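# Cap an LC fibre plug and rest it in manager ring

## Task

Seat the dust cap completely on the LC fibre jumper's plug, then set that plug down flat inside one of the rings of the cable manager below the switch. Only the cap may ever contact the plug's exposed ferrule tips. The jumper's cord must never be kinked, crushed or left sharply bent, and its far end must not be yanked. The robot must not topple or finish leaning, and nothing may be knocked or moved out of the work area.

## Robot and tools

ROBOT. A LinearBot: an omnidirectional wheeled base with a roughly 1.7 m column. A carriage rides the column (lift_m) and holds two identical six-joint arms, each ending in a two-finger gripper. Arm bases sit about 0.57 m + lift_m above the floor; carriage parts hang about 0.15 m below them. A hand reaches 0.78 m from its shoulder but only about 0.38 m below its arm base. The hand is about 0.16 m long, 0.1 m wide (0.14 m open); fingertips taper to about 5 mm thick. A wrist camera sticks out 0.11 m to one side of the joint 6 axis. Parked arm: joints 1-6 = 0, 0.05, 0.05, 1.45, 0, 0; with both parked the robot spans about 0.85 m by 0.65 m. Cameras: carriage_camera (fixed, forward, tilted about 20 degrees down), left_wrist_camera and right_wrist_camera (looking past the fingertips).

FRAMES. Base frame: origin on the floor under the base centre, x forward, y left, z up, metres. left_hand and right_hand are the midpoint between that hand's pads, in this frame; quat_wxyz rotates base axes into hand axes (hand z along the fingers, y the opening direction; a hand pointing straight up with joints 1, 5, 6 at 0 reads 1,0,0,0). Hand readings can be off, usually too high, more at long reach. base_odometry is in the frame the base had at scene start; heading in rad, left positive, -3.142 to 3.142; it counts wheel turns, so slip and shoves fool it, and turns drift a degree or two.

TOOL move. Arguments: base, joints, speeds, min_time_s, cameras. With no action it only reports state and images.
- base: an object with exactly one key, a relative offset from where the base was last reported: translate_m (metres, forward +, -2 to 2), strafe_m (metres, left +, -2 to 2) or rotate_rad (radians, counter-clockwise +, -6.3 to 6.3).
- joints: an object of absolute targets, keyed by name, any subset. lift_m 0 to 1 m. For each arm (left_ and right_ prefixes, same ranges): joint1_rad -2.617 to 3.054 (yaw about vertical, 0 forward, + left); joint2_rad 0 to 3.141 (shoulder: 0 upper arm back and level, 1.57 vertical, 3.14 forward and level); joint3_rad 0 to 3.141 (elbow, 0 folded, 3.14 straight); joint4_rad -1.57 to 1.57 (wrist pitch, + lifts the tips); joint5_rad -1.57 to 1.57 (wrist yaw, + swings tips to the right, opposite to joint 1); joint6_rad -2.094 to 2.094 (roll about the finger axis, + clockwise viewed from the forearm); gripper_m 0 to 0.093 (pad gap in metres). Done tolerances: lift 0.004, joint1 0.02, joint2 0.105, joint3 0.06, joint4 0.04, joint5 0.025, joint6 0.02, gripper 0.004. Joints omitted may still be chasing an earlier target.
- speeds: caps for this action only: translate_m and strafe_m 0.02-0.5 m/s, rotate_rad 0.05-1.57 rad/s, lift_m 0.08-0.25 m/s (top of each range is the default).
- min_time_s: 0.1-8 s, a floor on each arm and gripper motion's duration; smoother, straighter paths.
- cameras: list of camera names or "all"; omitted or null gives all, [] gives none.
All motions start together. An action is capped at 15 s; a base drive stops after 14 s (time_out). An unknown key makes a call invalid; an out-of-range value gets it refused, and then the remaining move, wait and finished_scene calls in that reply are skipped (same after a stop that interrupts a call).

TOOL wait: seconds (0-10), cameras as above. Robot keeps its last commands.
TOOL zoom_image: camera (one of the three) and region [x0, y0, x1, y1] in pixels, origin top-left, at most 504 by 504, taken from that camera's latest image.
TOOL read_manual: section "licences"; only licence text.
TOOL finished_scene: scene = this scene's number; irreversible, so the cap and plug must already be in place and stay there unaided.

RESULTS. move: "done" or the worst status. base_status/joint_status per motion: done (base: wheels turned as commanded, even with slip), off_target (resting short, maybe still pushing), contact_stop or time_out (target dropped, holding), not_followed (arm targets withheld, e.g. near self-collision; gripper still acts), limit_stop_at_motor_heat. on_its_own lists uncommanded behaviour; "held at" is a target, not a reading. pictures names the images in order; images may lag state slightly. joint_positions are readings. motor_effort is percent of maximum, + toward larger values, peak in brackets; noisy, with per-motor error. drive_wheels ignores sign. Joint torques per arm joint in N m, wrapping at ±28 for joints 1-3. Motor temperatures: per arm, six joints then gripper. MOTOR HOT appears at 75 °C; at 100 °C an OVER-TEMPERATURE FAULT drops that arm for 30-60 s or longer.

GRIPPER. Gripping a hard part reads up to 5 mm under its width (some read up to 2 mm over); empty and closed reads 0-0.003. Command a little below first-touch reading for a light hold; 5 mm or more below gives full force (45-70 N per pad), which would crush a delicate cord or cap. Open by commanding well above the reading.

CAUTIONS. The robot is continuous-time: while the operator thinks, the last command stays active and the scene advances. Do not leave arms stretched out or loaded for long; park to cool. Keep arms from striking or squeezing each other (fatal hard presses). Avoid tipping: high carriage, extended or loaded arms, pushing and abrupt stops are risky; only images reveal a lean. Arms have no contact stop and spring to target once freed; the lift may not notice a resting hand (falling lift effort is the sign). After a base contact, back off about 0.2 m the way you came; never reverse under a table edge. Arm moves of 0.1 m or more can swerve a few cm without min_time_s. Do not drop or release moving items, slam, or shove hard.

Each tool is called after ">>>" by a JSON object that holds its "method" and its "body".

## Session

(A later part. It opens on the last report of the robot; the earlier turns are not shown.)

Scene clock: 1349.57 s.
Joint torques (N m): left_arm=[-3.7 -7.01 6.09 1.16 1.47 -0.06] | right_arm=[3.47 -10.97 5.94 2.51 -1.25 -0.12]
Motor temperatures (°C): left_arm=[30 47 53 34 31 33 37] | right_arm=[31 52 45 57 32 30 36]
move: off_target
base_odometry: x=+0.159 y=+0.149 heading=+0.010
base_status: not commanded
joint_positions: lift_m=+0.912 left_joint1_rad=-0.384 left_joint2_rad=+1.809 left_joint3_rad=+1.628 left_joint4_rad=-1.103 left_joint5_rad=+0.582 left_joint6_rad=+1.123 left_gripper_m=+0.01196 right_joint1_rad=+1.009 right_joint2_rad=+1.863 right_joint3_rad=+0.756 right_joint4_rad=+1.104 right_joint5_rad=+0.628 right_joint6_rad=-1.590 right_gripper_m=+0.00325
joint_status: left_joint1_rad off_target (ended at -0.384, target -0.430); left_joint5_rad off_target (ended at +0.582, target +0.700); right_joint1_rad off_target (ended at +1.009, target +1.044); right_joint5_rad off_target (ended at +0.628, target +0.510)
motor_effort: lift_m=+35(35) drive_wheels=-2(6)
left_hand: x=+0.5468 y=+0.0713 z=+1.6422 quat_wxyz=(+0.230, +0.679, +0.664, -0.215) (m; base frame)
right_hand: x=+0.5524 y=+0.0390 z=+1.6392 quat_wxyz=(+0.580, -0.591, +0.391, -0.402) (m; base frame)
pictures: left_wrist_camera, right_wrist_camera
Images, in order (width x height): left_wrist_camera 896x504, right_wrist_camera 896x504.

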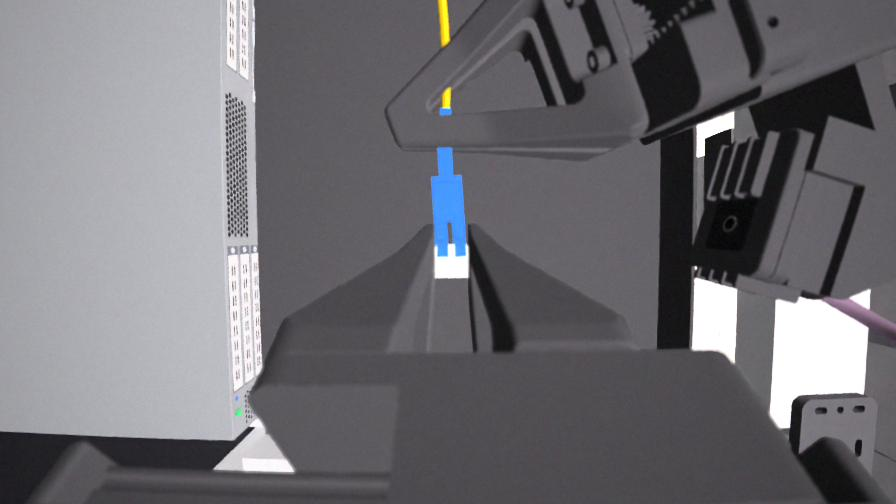

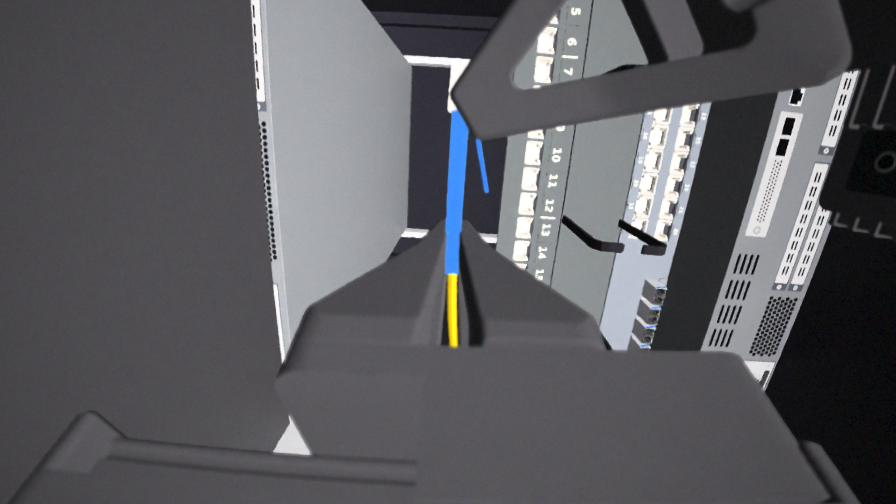

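>>> {"method": "move", "body": {"joints": {"left_joint4_rad":-1.030}, "min_time_s": 1.0, "cameras": ["left_wrist_camera","right_wrist_camera"]}}

>>> {"method": "zoom_image", "body": {"camera": "left_wrist_camera", "region": [390, 170, 510, 290]}}

>>> {"method": "zoom_image", "body": {"camera": "right_wrist_camera", "region": [400, 15, 530, 285]}}

Scene clock: 1358.90 s.
Joint torques (N m): left_arm=[-3.7 -7.02 6.12 1.57 1.47 -0.06] | right_arm=[3.44 -10.97 6.01 2.51 -1.24 -0.12]
Motor temperatures (°C): left_arm=[30 47 53 34 32 33 37] | right_arm=[32 51 45 57 32 30 36]
move: off_target
base_odometry: x=+0.159 y=+0.149 heading=+0.010
base_status: not commanded
joint_positions: lift_m=+0.912 left_joint1_rad=-0.384 left_joint2_rad=+1.809 left_joint3_rad=+1.628 left_joint4_rad=-1.101 left_joint5_rad=+0.582 left_joint6_rad=+1.123 left_gripper_m=+0.01196 right_joint1_rad=+1.009 right_joint2_rad=+1.863 right_joint3_rad=+0.755 right_joint4_rad=+1.104 right_joint5_rad=+0.627 right_joint6_rad=-1.590 right_gripper_m=+0.00325
joint_status: left_joint4_rad off_target (ended at -1.101, target -1.030)
motor_effort: lift_m=+35(35) drive_wheels=-2(6)
left_hand: x=+0.5473 y=+0.0711 z=+1.6423 quat_wxyz=(+0.231, +0.678, +0.663, -0.215) (m; base frame)
right_hand: x=+0.5521 y=+0.0392 z=+1.6389 quat_wxyz=(+0.580, -0.591, +0.390, -0.402) (m; base frame)
pictures: left_wrist_camera, right_wrist_camera
Images, in order (width x height): left_wrist_camera 896x504, right_wrist_camera 896x504.

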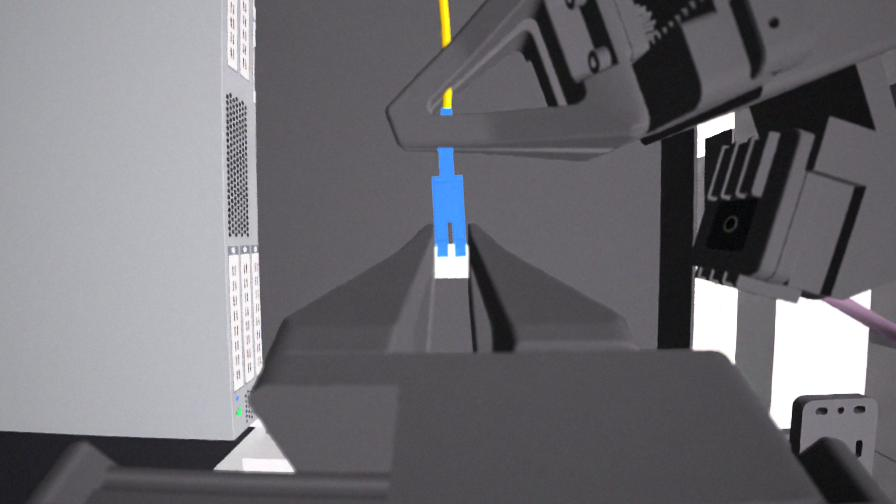

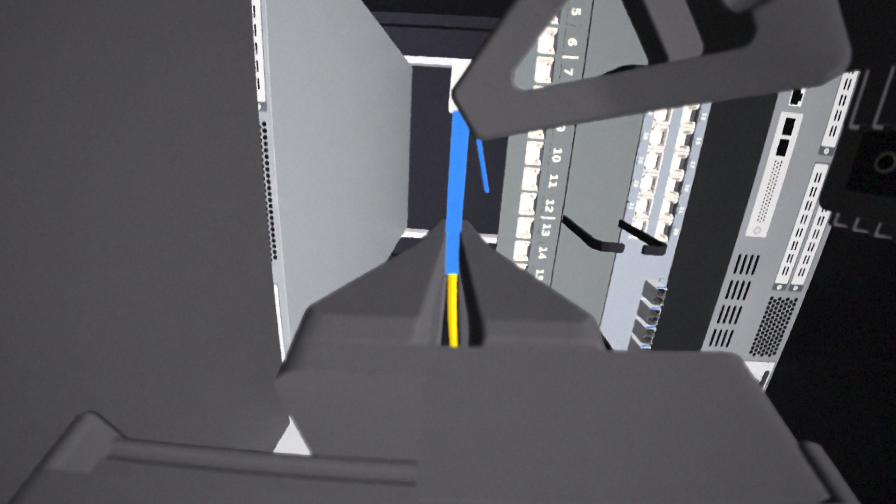

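Scaled by 4.200 from the camera's 896x504 image, which has a finer 1280x720 frame.

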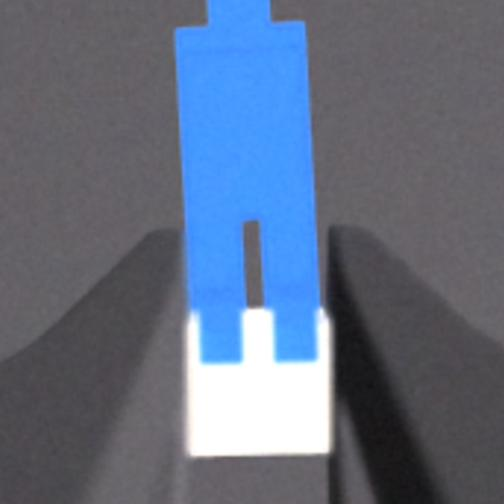

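Scaled by 1.867 from the camera's 896x504 image, which has a finer 1280x720 frame.

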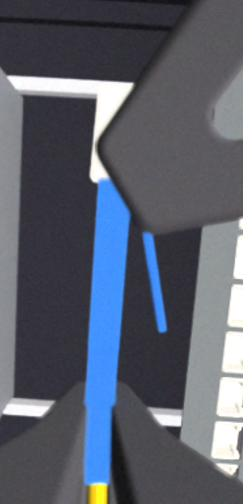

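>>> {"method": "zoom_image", "body": {"camera": "right_wrist_camera", "region": [440, 50, 490, 140]}}

>>> {"method": "zoom_image", "body": {"camera": "left_wrist_camera", "region": [425, 215, 480, 285]}}

>>> {"method": "zoom_image", "body": {"camera": "carriage_camera", "region": [330, 250, 450, 350]}}

Scaled by 5.600 from the camera's 896x504 image, which has a finer 1280x720 frame.

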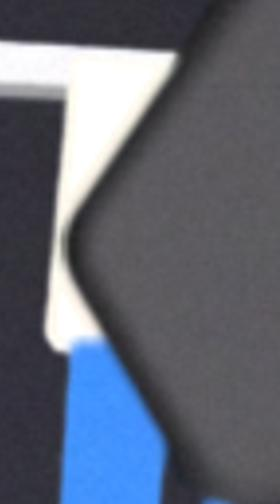

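Scaled by 7.200 from the camera's 896x504 image, which has a finer 1280x720 frame.

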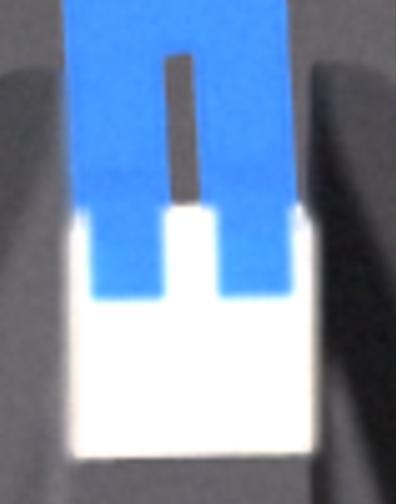

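This scene's latest camera images include none from carriage_camera. They are from: left_wrist_camera, right_wrist_camera. carriage_camera's image comes with the result of a call that names it in "cameras".

>>> {"method": "move", "body": {"joints": {"left_joint1_rad":-0.385,"left_joint5_rad":0.72,"left_joint4_rad":-1.02,"right_joint1_rad":1.020,"right_joint5_rad":0.57}, "min_time_s": 1.0}}

>>> {"method": "zoom_image", "body": {"camera": "left_wrist_camera", "region": [425, 215, 480, 285]}}

>>> {"method": "zoom_image", "body": {"camera": "right_wrist_camera", "region": [440, 50, 490, 140]}}

>>> {"method": "zoom_image", "body": {"camera": "carriage_camera", "region": [330, 250, 450, 350]}}

Scene clock: 1403.13 s.
Joint torques (N m): left_arm=[-1.05 -7.06 6.11 1.48 1.27 -0.07] | right_arm=[1.39 -10.65 6.04 2.39 -0.81 -0.12]
Motor temperatures (°C): left_arm=[31 48 52 36 34 33 37] | right_arm=[32 50 45 57 33 30 36]
move: off_target
base_odometry: x=+0.159 y=+0.149 heading=+0.010
base_status: not commanded
joint_positions: lift_m=+0.912 left_joint1_rad=-0.371 left_joint2_rad=+1.809 left_joint3_rad=+1.628 left_joint4_rad=-1.081 left_joint5_rad=+0.626 left_joint6_rad=+1.123 left_gripper_m=+0.01196 right_joint1_rad=+1.006 right_joint2_rad=+1.860 right_joint3_rad=+0.755 right_joint4_rad=+1.112 right_joint5_rad=+0.645 right_joint6_rad=-1.590 right_gripper_m=+0.00325
joint_status: left_joint4_rad off_target (ended at -1.081, target -1.020); left_joint5_rad off_target (ended at +0.626, target +0.720); right_joint5_rad off_target (ended at +0.646, target +0.570); the others done
motor_effort: lift_m=+35(35) drive_wheels=-3(6)
left_hand: x=+0.5505 y=+0.0683 z=+1.6477 quat_wxyz=(+0.248, +0.673, +0.658, -0.229) (m; base frame)
right_hand: x=+0.5543 y=+0.0350 z=+1.6423 quat_wxyz=(+0.580, -0.583, +0.397, -0.408) (m; base frame)
pictures: carriage_camera, left_wrist_camera, right_wrist_camera
Images, in order (width x height): carriage_camera 896x504, left_wrist_camera 896x504, right_wrist_camera 896x504.

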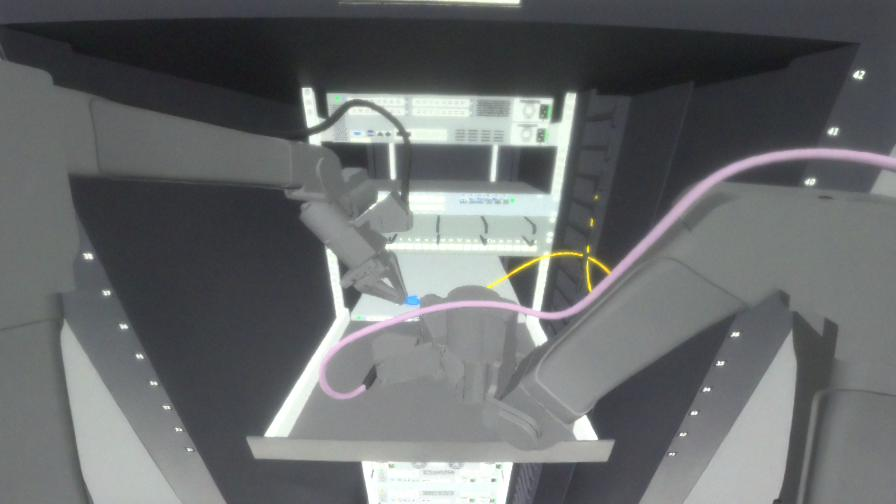

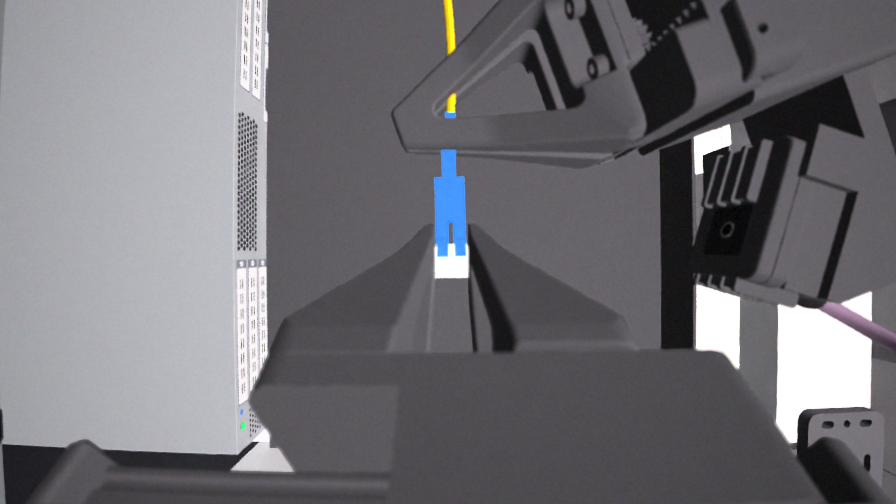

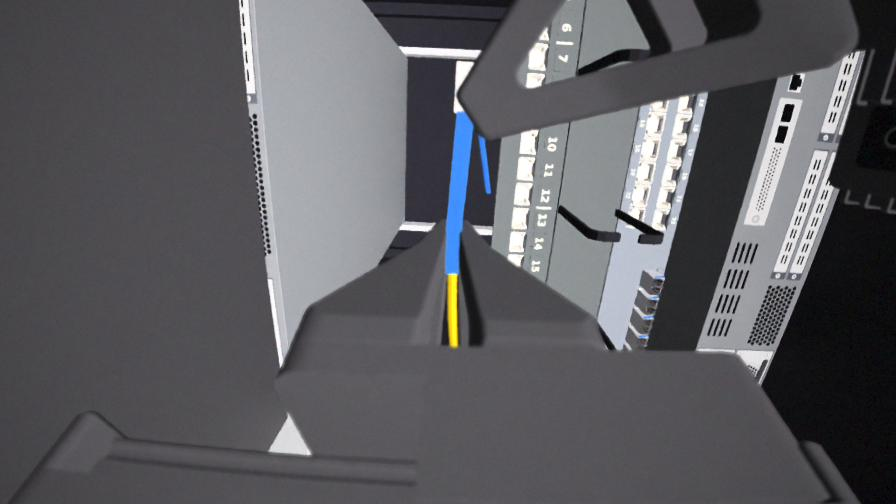

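Scaled by 7.200 from the camera's 896x504 image, which has a finer 1280x720 frame.

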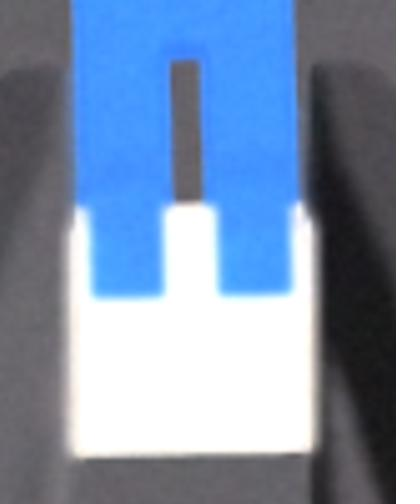

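Scaled by 5.600 from the camera's 896x504 image, which has a finer 1280x720 frame.

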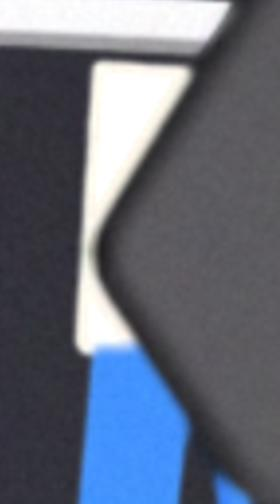

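Scaled by 4.200 from the camera's 896x504 image, which has a finer 1280x720 frame.

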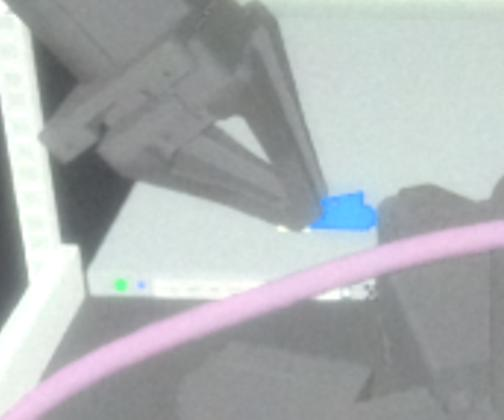

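>>> {"method": "move", "body": {"joints": {"left_joint1_rad":-0.400,"left_joint5_rad":0.76,"left_joint4_rad":-1.01,"right_joint1_rad":1.030,"right_joint5_rad":0.53}, "min_time_s": 1.0, "cameras": ["left_wrist_camera","right_wrist_camera"]}}

>>> {"method": "zoom_image", "body": {"camera": "left_wrist_camera", "region": [425, 215, 480, 285]}}

>>> {"method": "zoom_image", "body": {"camera": "right_wrist_camera", "region": [440, 50, 490, 140]}}

Scene clock: 1410.77 s.
Joint torques (N m): left_arm=[-2.29 -7.06 6.11 1.58 1.57 -0.06] | right_arm=[2.37 -10.65 6.04 2.38 -1.23 -0.12]
Motor temperatures (°C): left_arm=[30 48 52 36 34 33 37] | right_arm=[32 51 45 55 33 30 36]
move: off_target
base_odometry: x=+0.159 y=+0.149 heading=+0.010
base_status: not commanded
joint_positions: lift_m=+0.912 left_joint1_rad=-0.371 left_joint2_rad=+1.809 left_joint3_rad=+1.628 left_joint4_rad=-1.079 left_joint5_rad=+0.634 left_joint6_rad=+1.123 left_gripper_m=+0.01196 right_joint1_rad=+1.006 right_joint2_rad=+1.860 right_joint3_rad=+0.755 right_joint4_rad=+1.114 right_joint5_rad=+0.647 right_joint6_rad=-1.590 right_gripper_m=+0.00325
joint_status: left_joint1_rad off_target (ended at -0.371, target -0.400); left_joint4_rad off_target (ended at -1.079, target -1.010); left_joint5_rad off_target (ended at +0.634, target +0.760); right_joint1_rad off_target (ended at +1.006, target +1.030); right_joint5_rad off_target (ended at +0.647, target +0.530)
motor_effort: lift_m=+35(35) drive_wheels=-2(5)
left_hand: x=+0.5502 y=+0.0673 z=+1.6486 quat_wxyz=(+0.250, +0.673, +0.656, -0.232) (m; base frame)
right_hand: x=+0.5545 y=+0.0346 z=+1.6427 quat_wxyz=(+0.581, -0.582, +0.397, -0.408) (m; base frame)
pictures: left_wrist_camera, right_wrist_camera
Images, in order (width x height): left_wrist_camera 896x504, right_wrist_camera 896x504.

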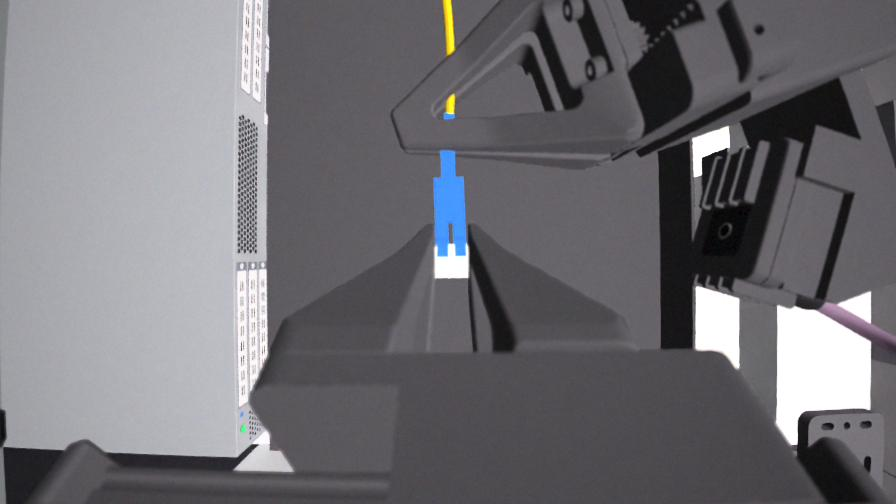

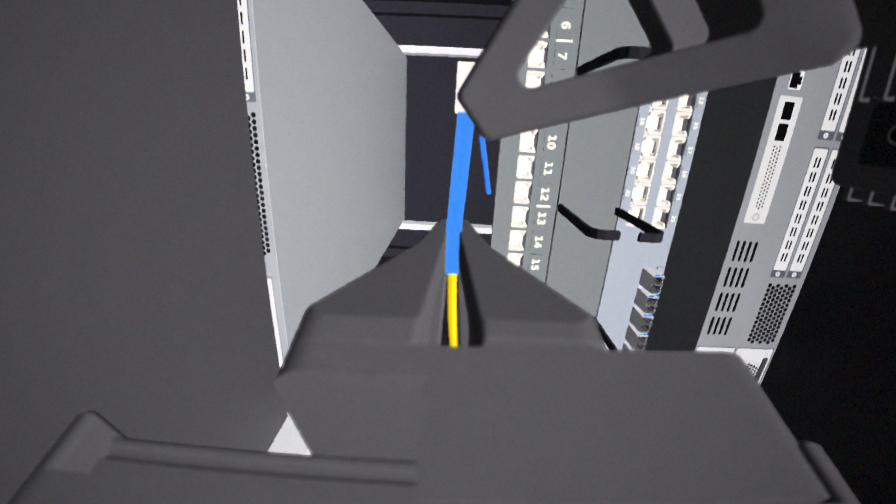

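Scaled by 7.200 from the camera's 896x504 image, which has a finer 1280x720 frame.

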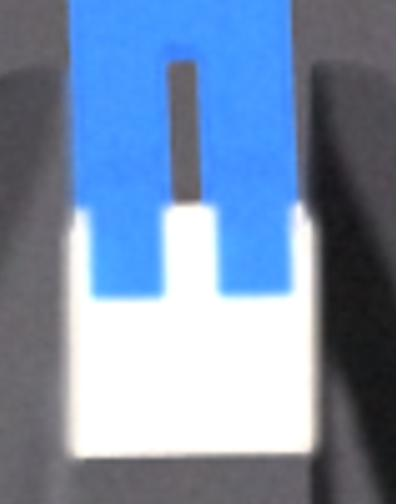

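Scaled by 5.600 from the camera's 896x504 image, which has a finer 1280x720 frame.

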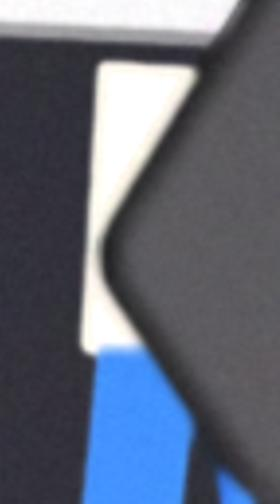

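>>> {"method": "move", "body": {"joints": {"left_gripper_m":0.006,"left_joint1_rad":-0.415,"left_joint5_rad":0.83,"left_joint4_rad":-1.01,"right_joint1_rad":1.045,"right_joint5_rad":0.48}, "min_time_s": 1.2, "cameras": ["left_wrist_camera","right_wrist_camera"]}}

>>> {"method": "zoom_image", "body": {"camera": "left_wrist_camera", "region": [425, 215, 480, 285]}}

>>> {"method": "zoom_image", "body": {"camera": "right_wrist_camera", "region": [440, 50, 490, 140]}}

Scene clock: 1422.10 s.
Joint torques (N m): left_arm=[-3.45 -7.06 6.54 1.58 2.03 -0.05] | right_arm=[3.92 -10.24 6.37 2.37 -1.77 -0.12]
Motor temperatures (°C): left_arm=[30 48 52 36 35 33 37] | right_arm=[32 52 45 54 34 30 36]
move: off_target
base_odometry: x=+0.159 y=+0.149 heading=+0.010
base_status: not commanded
joint_positions: lift_m=+0.912 left_joint1_rad=-0.371 left_joint2_rad=+1.809 left_joint3_rad=+1.624 left_joint4_rad=-1.079 left_joint5_rad=+0.653 left_joint6_rad=+1.121 left_gripper_m=+0.01196 right_joint1_rad=+1.006 right_joint2_rad=+1.856 right_joint3_rad=+0.751 right_joint4_rad=+1.115 right_joint5_rad=+0.647 right_joint6_rad=-1.590 right_gripper_m=+0.00325
joint_status: left_joint1_rad off_target (ended at -0.371, target -0.415); left_joint4_rad off_target (ended at -1.079, target -1.010); left_joint5_rad off_target (ended at +0.653, target +0.830); left_gripper_m off_target (ended at +0.01196, target +0.00600); right_joint1_rad off_target (ended at +1.006, target +1.045); right_joint5_rad off_target (ended at +0.647, target +0.480)
motor_effort: lift_m=+35(35) drive_wheels=-6(6)
left_hand: x=+0.5479 y=+0.0653 z=+1.6491 quat_wxyz=(+0.250, +0.671, +0.654, -0.242) (m; base frame)
right_hand: x=+0.5540 y=+0.0338 z=+1.6430 quat_wxyz=(+0.581, -0.582, +0.397, -0.408) (m; base frame)
pictures: left_wrist_camera, right_wrist_camera
Images, in order (width x height): left_wrist_camera 896x504, right_wrist_camera 896x504.

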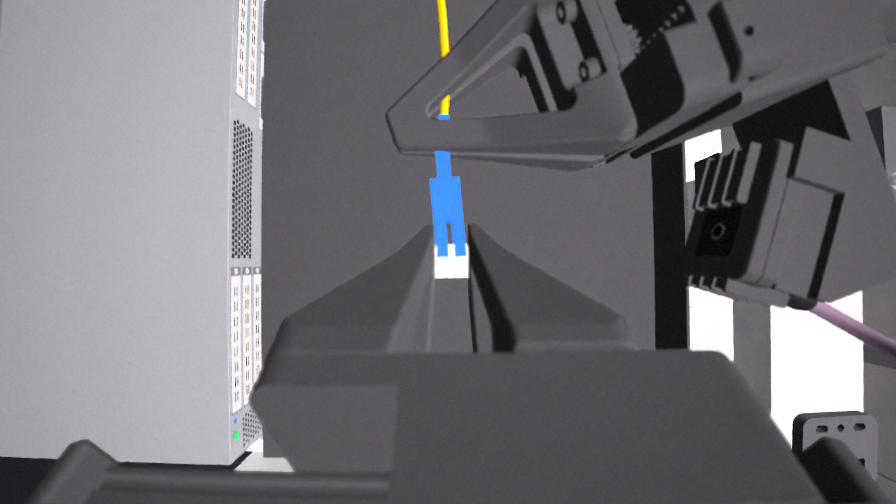

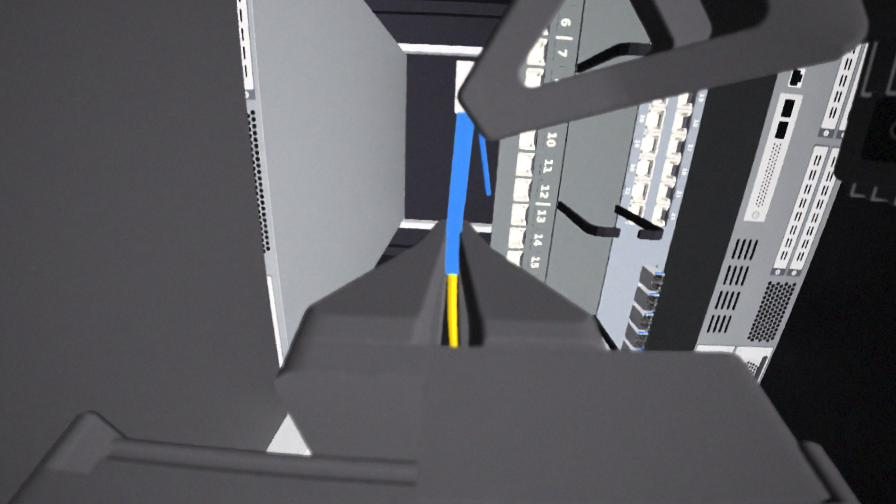

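Scaled by 7.200 from the camera's 896x504 image, which has a finer 1280x720 frame.

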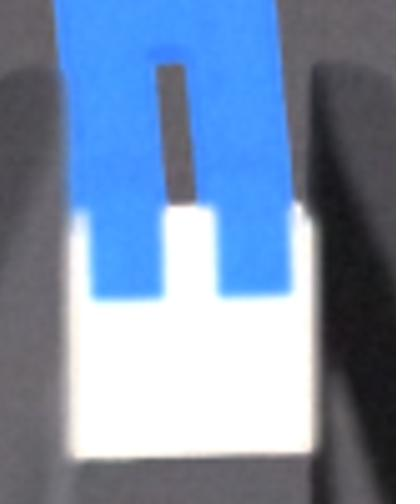

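Scaled by 5.600 from the camera's 896x504 image, which has a finer 1280x720 frame.

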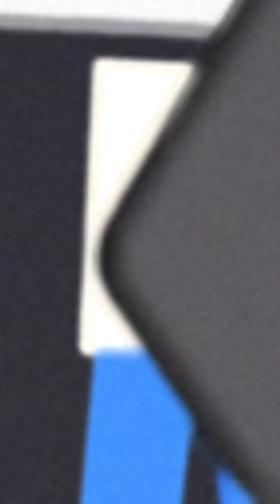

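>>> {"method": "move", "body": {"joints": {"left_joint1_rad":-0.400,"left_joint4_rad":-0.95}, "min_time_s": 1.2, "cameras": ["left_wrist_camera","right_wrist_camera"]}}

>>> {"method": "zoom_image", "body": {"camera": "left_wrist_camera", "region": [425, 215, 480, 285]}}

>>> {"method": "zoom_image", "body": {"camera": "right_wrist_camera", "region": [440, 50, 490, 140]}}

Scene clock: 1444.23 s.
Joint torques (N m): left_arm=[-2.73 -7.08 6.56 2.09 1.9 -0.04] | right_arm=[3.92 -10.21 6.39 2.34 -1.82 -0.12]
Motor temperatures (°C): left_arm=[31 48 52 37 38 33 37] | right_arm=[32 50 45 52 35 30 36]
move: off_target
base_odometry: x=+0.159 y=+0.149 heading=+0.010
base_status: not commanded
joint_positions: lift_m=+0.912 left_joint1_rad=-0.365 left_joint2_rad=+1.809 left_joint3_rad=+1.624 left_joint4_rad=-1.066 left_joint5_rad=+0.667 left_joint6_rad=+1.121 left_gripper_m=+0.01196 right_joint1_rad=+1.006 right_joint2_rad=+1.856 right_joint3_rad=+0.751 right_joint4_rad=+1.116 right_joint5_rad=+0.650 right_joint6_rad=-1.590 right_gripper_m=+0.00325
joint_status: left_joint1_rad off_target (ended at -0.365, target -0.400); left_joint4_rad off_target (ended at -1.066, target -0.950)
motor_effort: lift_m=+35(35) drive_wheels=-1(5)
left_hand: x=+0.5508 y=+0.0648 z=+1.6513 quat_wxyz=(+0.259, +0.670, +0.652, -0.245) (m; base frame)
right_hand: x=+0.5541 y=+0.0332 z=+1.6434 quat_wxyz=(+0.581, -0.580, +0.398, -0.409) (m; base frame)
pictures: left_wrist_camera, right_wrist_camera
Images, in order (width x height): left_wrist_camera 896x504, right_wrist_camera 896x504.

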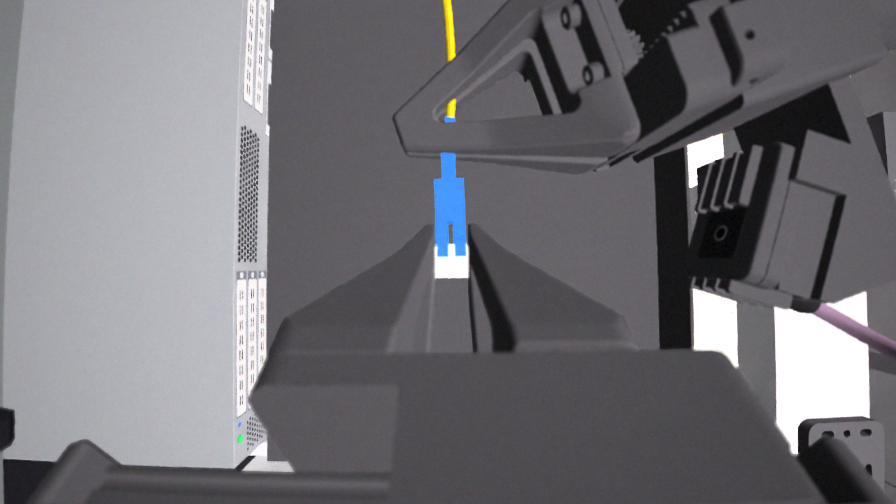

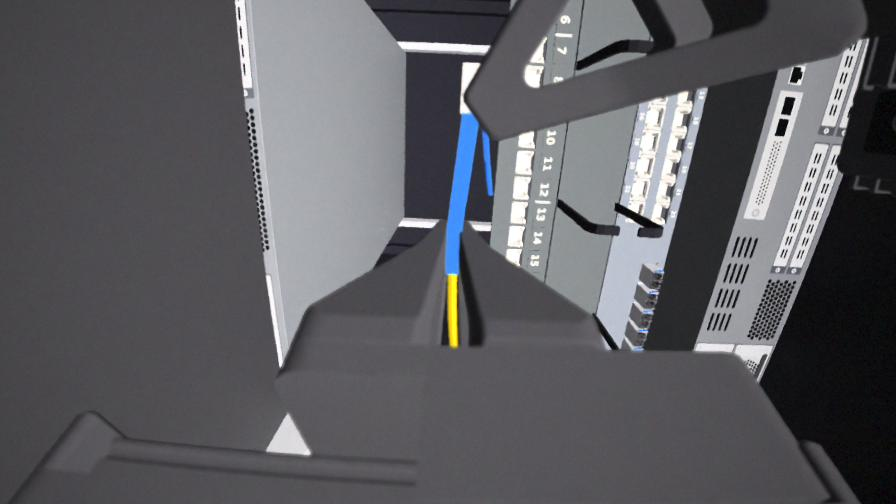

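Scaled by 7.200 from the camera's 896x504 image, which has a finer 1280x720 frame.

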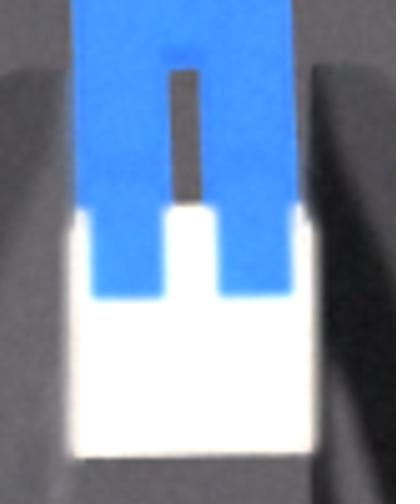

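Scaled by 5.600 from the camera's 896x504 image, which has a finer 1280x720 frame.

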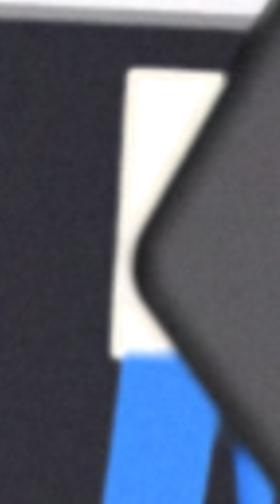

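>>> {"method": "wait", "body": {"seconds": 2, "cameras": ["left_wrist_camera","right_wrist_camera"]}}

>>> {"method": "zoom_image", "body": {"camera": "left_wrist_camera", "region": [425, 215, 480, 285]}}

>>> {"method": "zoom_image", "body": {"camera": "right_wrist_camera", "region": [440, 50, 490, 140]}}

Scene clock: 1458.07 s.
Joint torques (N m): left_arm=[-2.73 -7.08 6.54 2.09 1.91 -0.05] | right_arm=[3.92 -10.24 6.42 2.33 -1.81 -0.12]
Motor temperatures (°C): left_arm=[31 48 52 39 38 33 37] | right_arm=[32 50 45 52 36 30 36]
base_odometry: x=+0.159 y=+0.149 heading=+0.010
base_status: not commanded
joint_positions: lift_m=+0.912 left_joint1_rad=-0.365 left_joint2_rad=+1.809 left_joint3_rad=+1.624 left_joint4_rad=-1.064 left_joint5_rad=+0.668 left_joint6_rad=+1.121 left_gripper_m=+0.01196 right_joint1_rad=+1.006 right_joint2_rad=+1.856 right_joint3_rad=+0.751 right_joint4_rad=+1.117 right_joint5_rad=+0.651 right_joint6_rad=-1.590 right_gripper_m=+0.00325
joint_status: left_joint1_rad off_target (ended at -0.365, target -0.400); left_joint4_rad off_target (ended at -1.066, target -0.950)
motor_effort: lift_m=+35(35) drive_wheels=-1(5)
left_hand: x=+0.5510 y=+0.0645 z=+1.6515 quat_wxyz=(+0.260, +0.670, +0.651, -0.245) (m; base frame)
right_hand: x=+0.5542 y=+0.0329 z=+1.6436 quat_wxyz=(+0.581, -0.580, +0.399, -0.410) (m; base frame)
wait: 2.00 s; at rest from the start
pictures: left_wrist_camera, right_wrist_camera
Images, in order (width x height): left_wrist_camera 896x504, right_wrist_camera 896x504.

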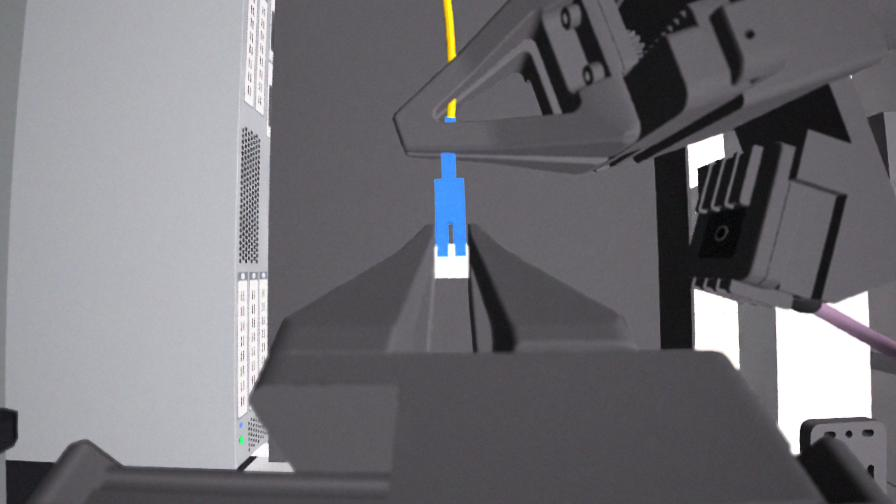

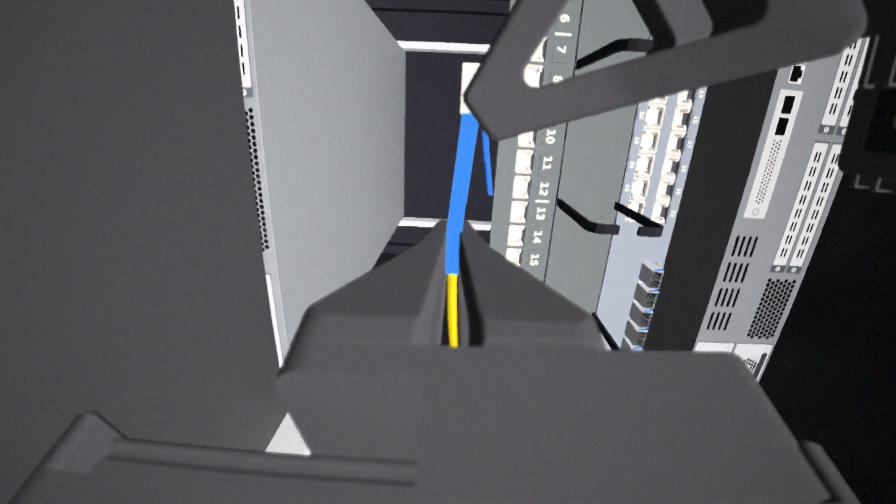

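Scaled by 7.200 from the camera's 896x504 image, which has a finer 1280x720 frame.

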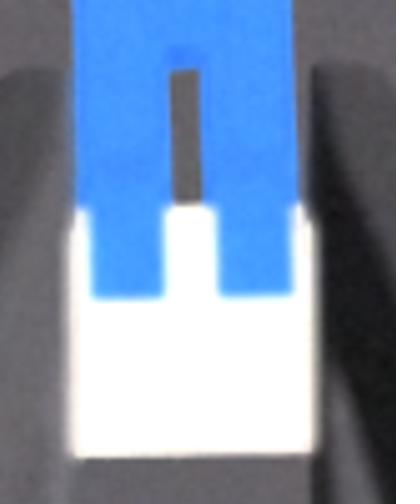

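Scaled by 5.600 from the camera's 896x504 image, which has a finer 1280x720 frame.

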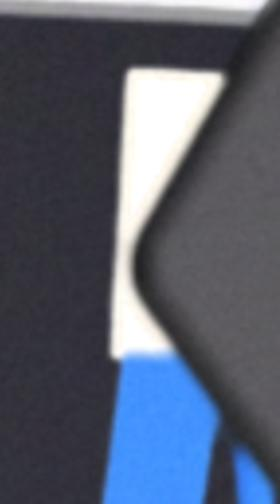

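>>> {"method": "move", "body": {"joints": {"left_joint1_rad":-0.45,"left_joint4_rad":-0.91,"left_joint5_rad":0.81}, "min_time_s": 1.2, "cameras": ["left_wrist_camera","right_wrist_camera"]}}

>>> {"method": "zoom_image", "body": {"camera": "left_wrist_camera", "region": [425, 215, 480, 285]}}

>>> {"method": "zoom_image", "body": {"camera": "right_wrist_camera", "region": [440, 50, 490, 140]}}

Scene clock: 1466.43 s.
Joint torques (N m): left_arm=[-5.65 -7.12 6.58 2.25 1.82 -0.05] | right_arm=[4.22 -10.22 6.39 2.32 -2.08 -0.12]
Motor temperatures (°C): left_arm=[31 48 52 40 39 33 37] | right_arm=[32 50 45 51 36 30 36]
move: off_target
base_odometry: x=+0.159 y=+0.149 heading=+0.010
base_status: not commanded
joint_positions: lift_m=+0.912 left_joint1_rad=-0.379 left_joint2_rad=+1.809 left_joint3_rad=+1.624 left_joint4_rad=-1.034 left_joint5_rad=+0.657 left_joint6_rad=+1.121 left_gripper_m=+0.01196 right_joint1_rad=+1.003 right_joint2_rad=+1.856 right_joint3_rad=+0.751 right_joint4_rad=+1.117 right_joint5_rad=+0.676 right_joint6_rad=-1.590 right_gripper_m=+0.00325
joint_status: left_joint1_rad off_target (ended at -0.379, target -0.450); left_joint4_rad off_target (ended at -1.034, target -0.910); left_joint5_rad off_target (ended at +0.656, target +0.810)
motor_effort: lift_m=+35(35) drive_wheels=-6(6)
left_hand: x=+0.5543 y=+0.0591 z=+1.6525 quat_wxyz=(+0.269, +0.676, +0.644, -0.236) (m; base frame)
right_hand: x=+0.5567 y=+0.0279 z=+1.6436 quat_wxyz=(+0.575, -0.574, +0.407, -0.417) (m; base frame)
pictures: left_wrist_camera, right_wrist_camera
Images, in order (width x height): left_wrist_camera 896x504, right_wrist_camera 896x504.

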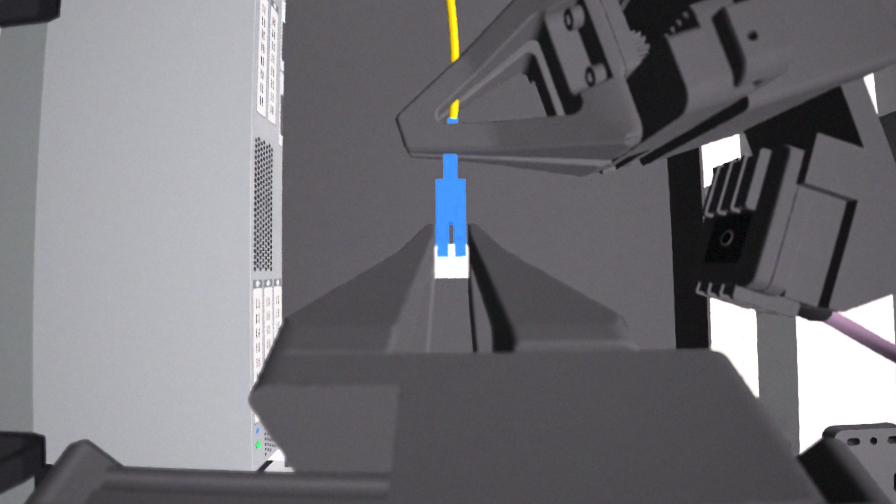

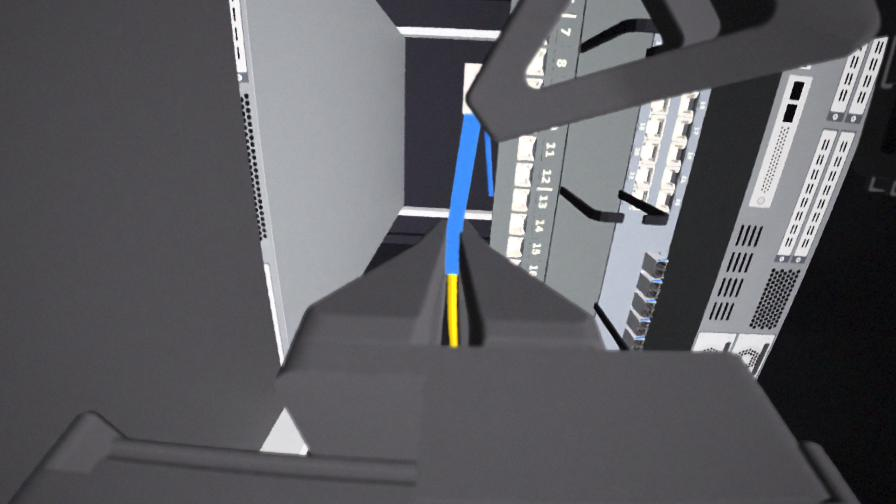

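Scaled by 7.200 from the camera's 896x504 image, which has a finer 1280x720 frame.

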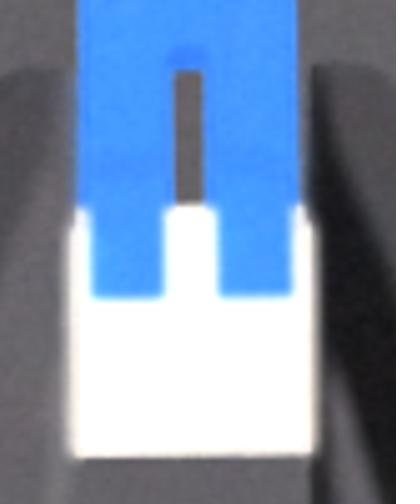

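Scaled by 5.600 from the camera's 896x504 image, which has a finer 1280x720 frame.

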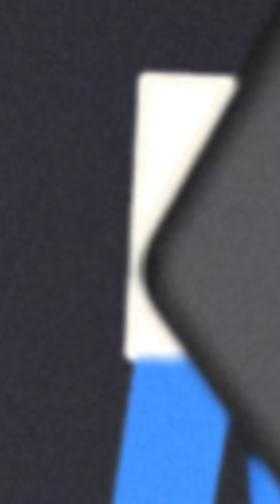

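>>> {"method": "move", "body": {"joints": {"left_joint1_rad":-0.41,"left_joint2_rad":1.845,"left_joint4_rad":-0.95,"left_joint5_rad":0.76}, "min_time_s": 1.2, "cameras": ["left_wrist_camera","right_wrist_camera"]}}

>>> {"method": "zoom_image", "body": {"camera": "left_wrist_camera", "region": [425, 215, 480, 285]}}

>>> {"method": "zoom_image", "body": {"camera": "right_wrist_camera", "region": [440, 50, 490, 140]}}

Scene clock: 1478.80 s.
Joint torques (N m): left_arm=[-2.62 -6.91 6.58 1.81 1.49 -0.05] | right_arm=[4.25 -10.22 6.38 2.39 -1.98 -0.11]
Motor temperatures (°C): left_arm=[31 48 52 40 39 33 37] | right_arm=[32 50 45 51 37 30 36]
move: off_target
base_odometry: x=+0.159 y=+0.149 heading=+0.010
base_status: not commanded
joint_positions: lift_m=+0.912 left_joint1_rad=-0.377 left_joint2_rad=+1.827 left_joint3_rad=+1.624 left_joint4_rad=-1.038 left_joint5_rad=+0.641 left_joint6_rad=+1.121 left_gripper_m=+0.01196 right_joint1_rad=+1.003 right_joint2_rad=+1.856 right_joint3_rad=+0.751 right_joint4_rad=+1.112 right_joint5_rad=+0.667 right_joint6_rad=-1.591 right_gripper_m=+0.00325
joint_status: left_joint1_rad off_target (ended at -0.377, target -0.410); left_joint4_rad off_target (ended at -1.038, target -0.950); left_joint5_rad off_target (ended at +0.641, target +0.760); the others done
motor_effort: lift_m=+35(35) drive_wheels=-3(6)
left_hand: x=+0.5563 y=+0.0612 z=+1.6438 quat_wxyz=(+0.258, +0.675, +0.650, -0.233) (m; base frame)
right_hand: x=+0.5562 y=+0.0294 z=+1.6425 quat_wxyz=(+0.575, -0.578, +0.404, -0.415) (m; base frame)
pictures: left_wrist_camera, right_wrist_camera
Images, in order (width x height): left_wrist_camera 896x504, right_wrist_camera 896x504.

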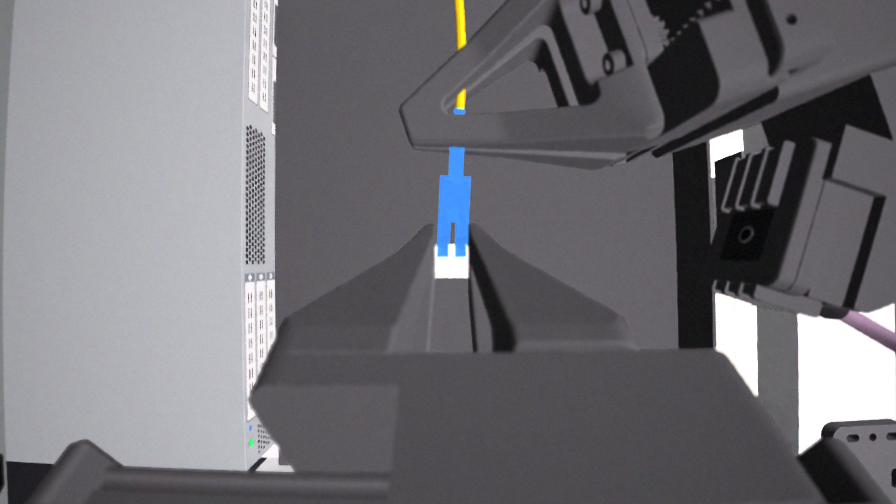

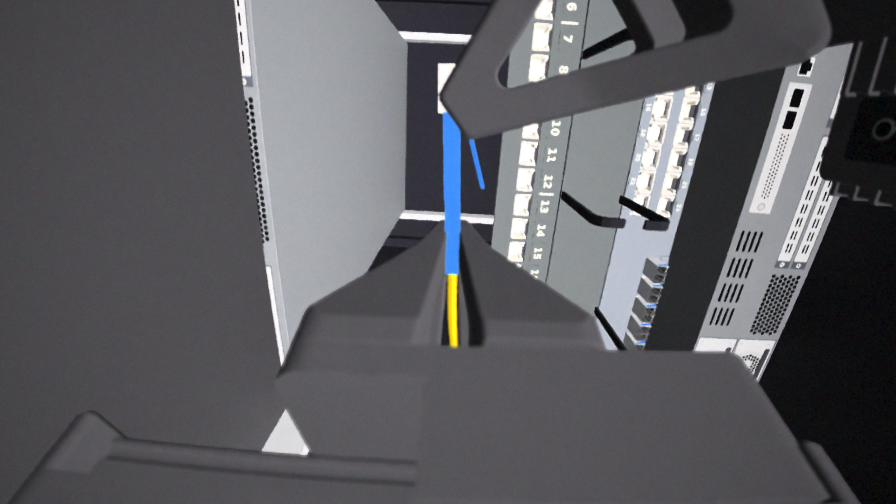

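Scaled by 7.200 from the camera's 896x504 image, which has a finer 1280x720 frame.

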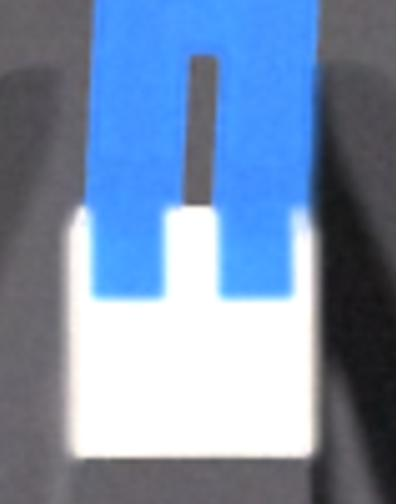

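Scaled by 5.600 from the camera's 896x504 image, which has a finer 1280x720 frame.

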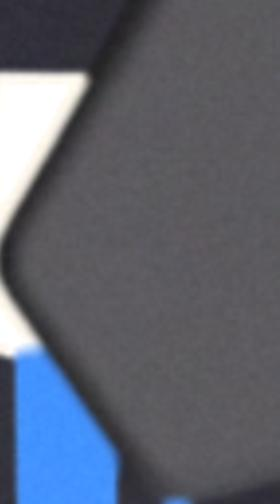

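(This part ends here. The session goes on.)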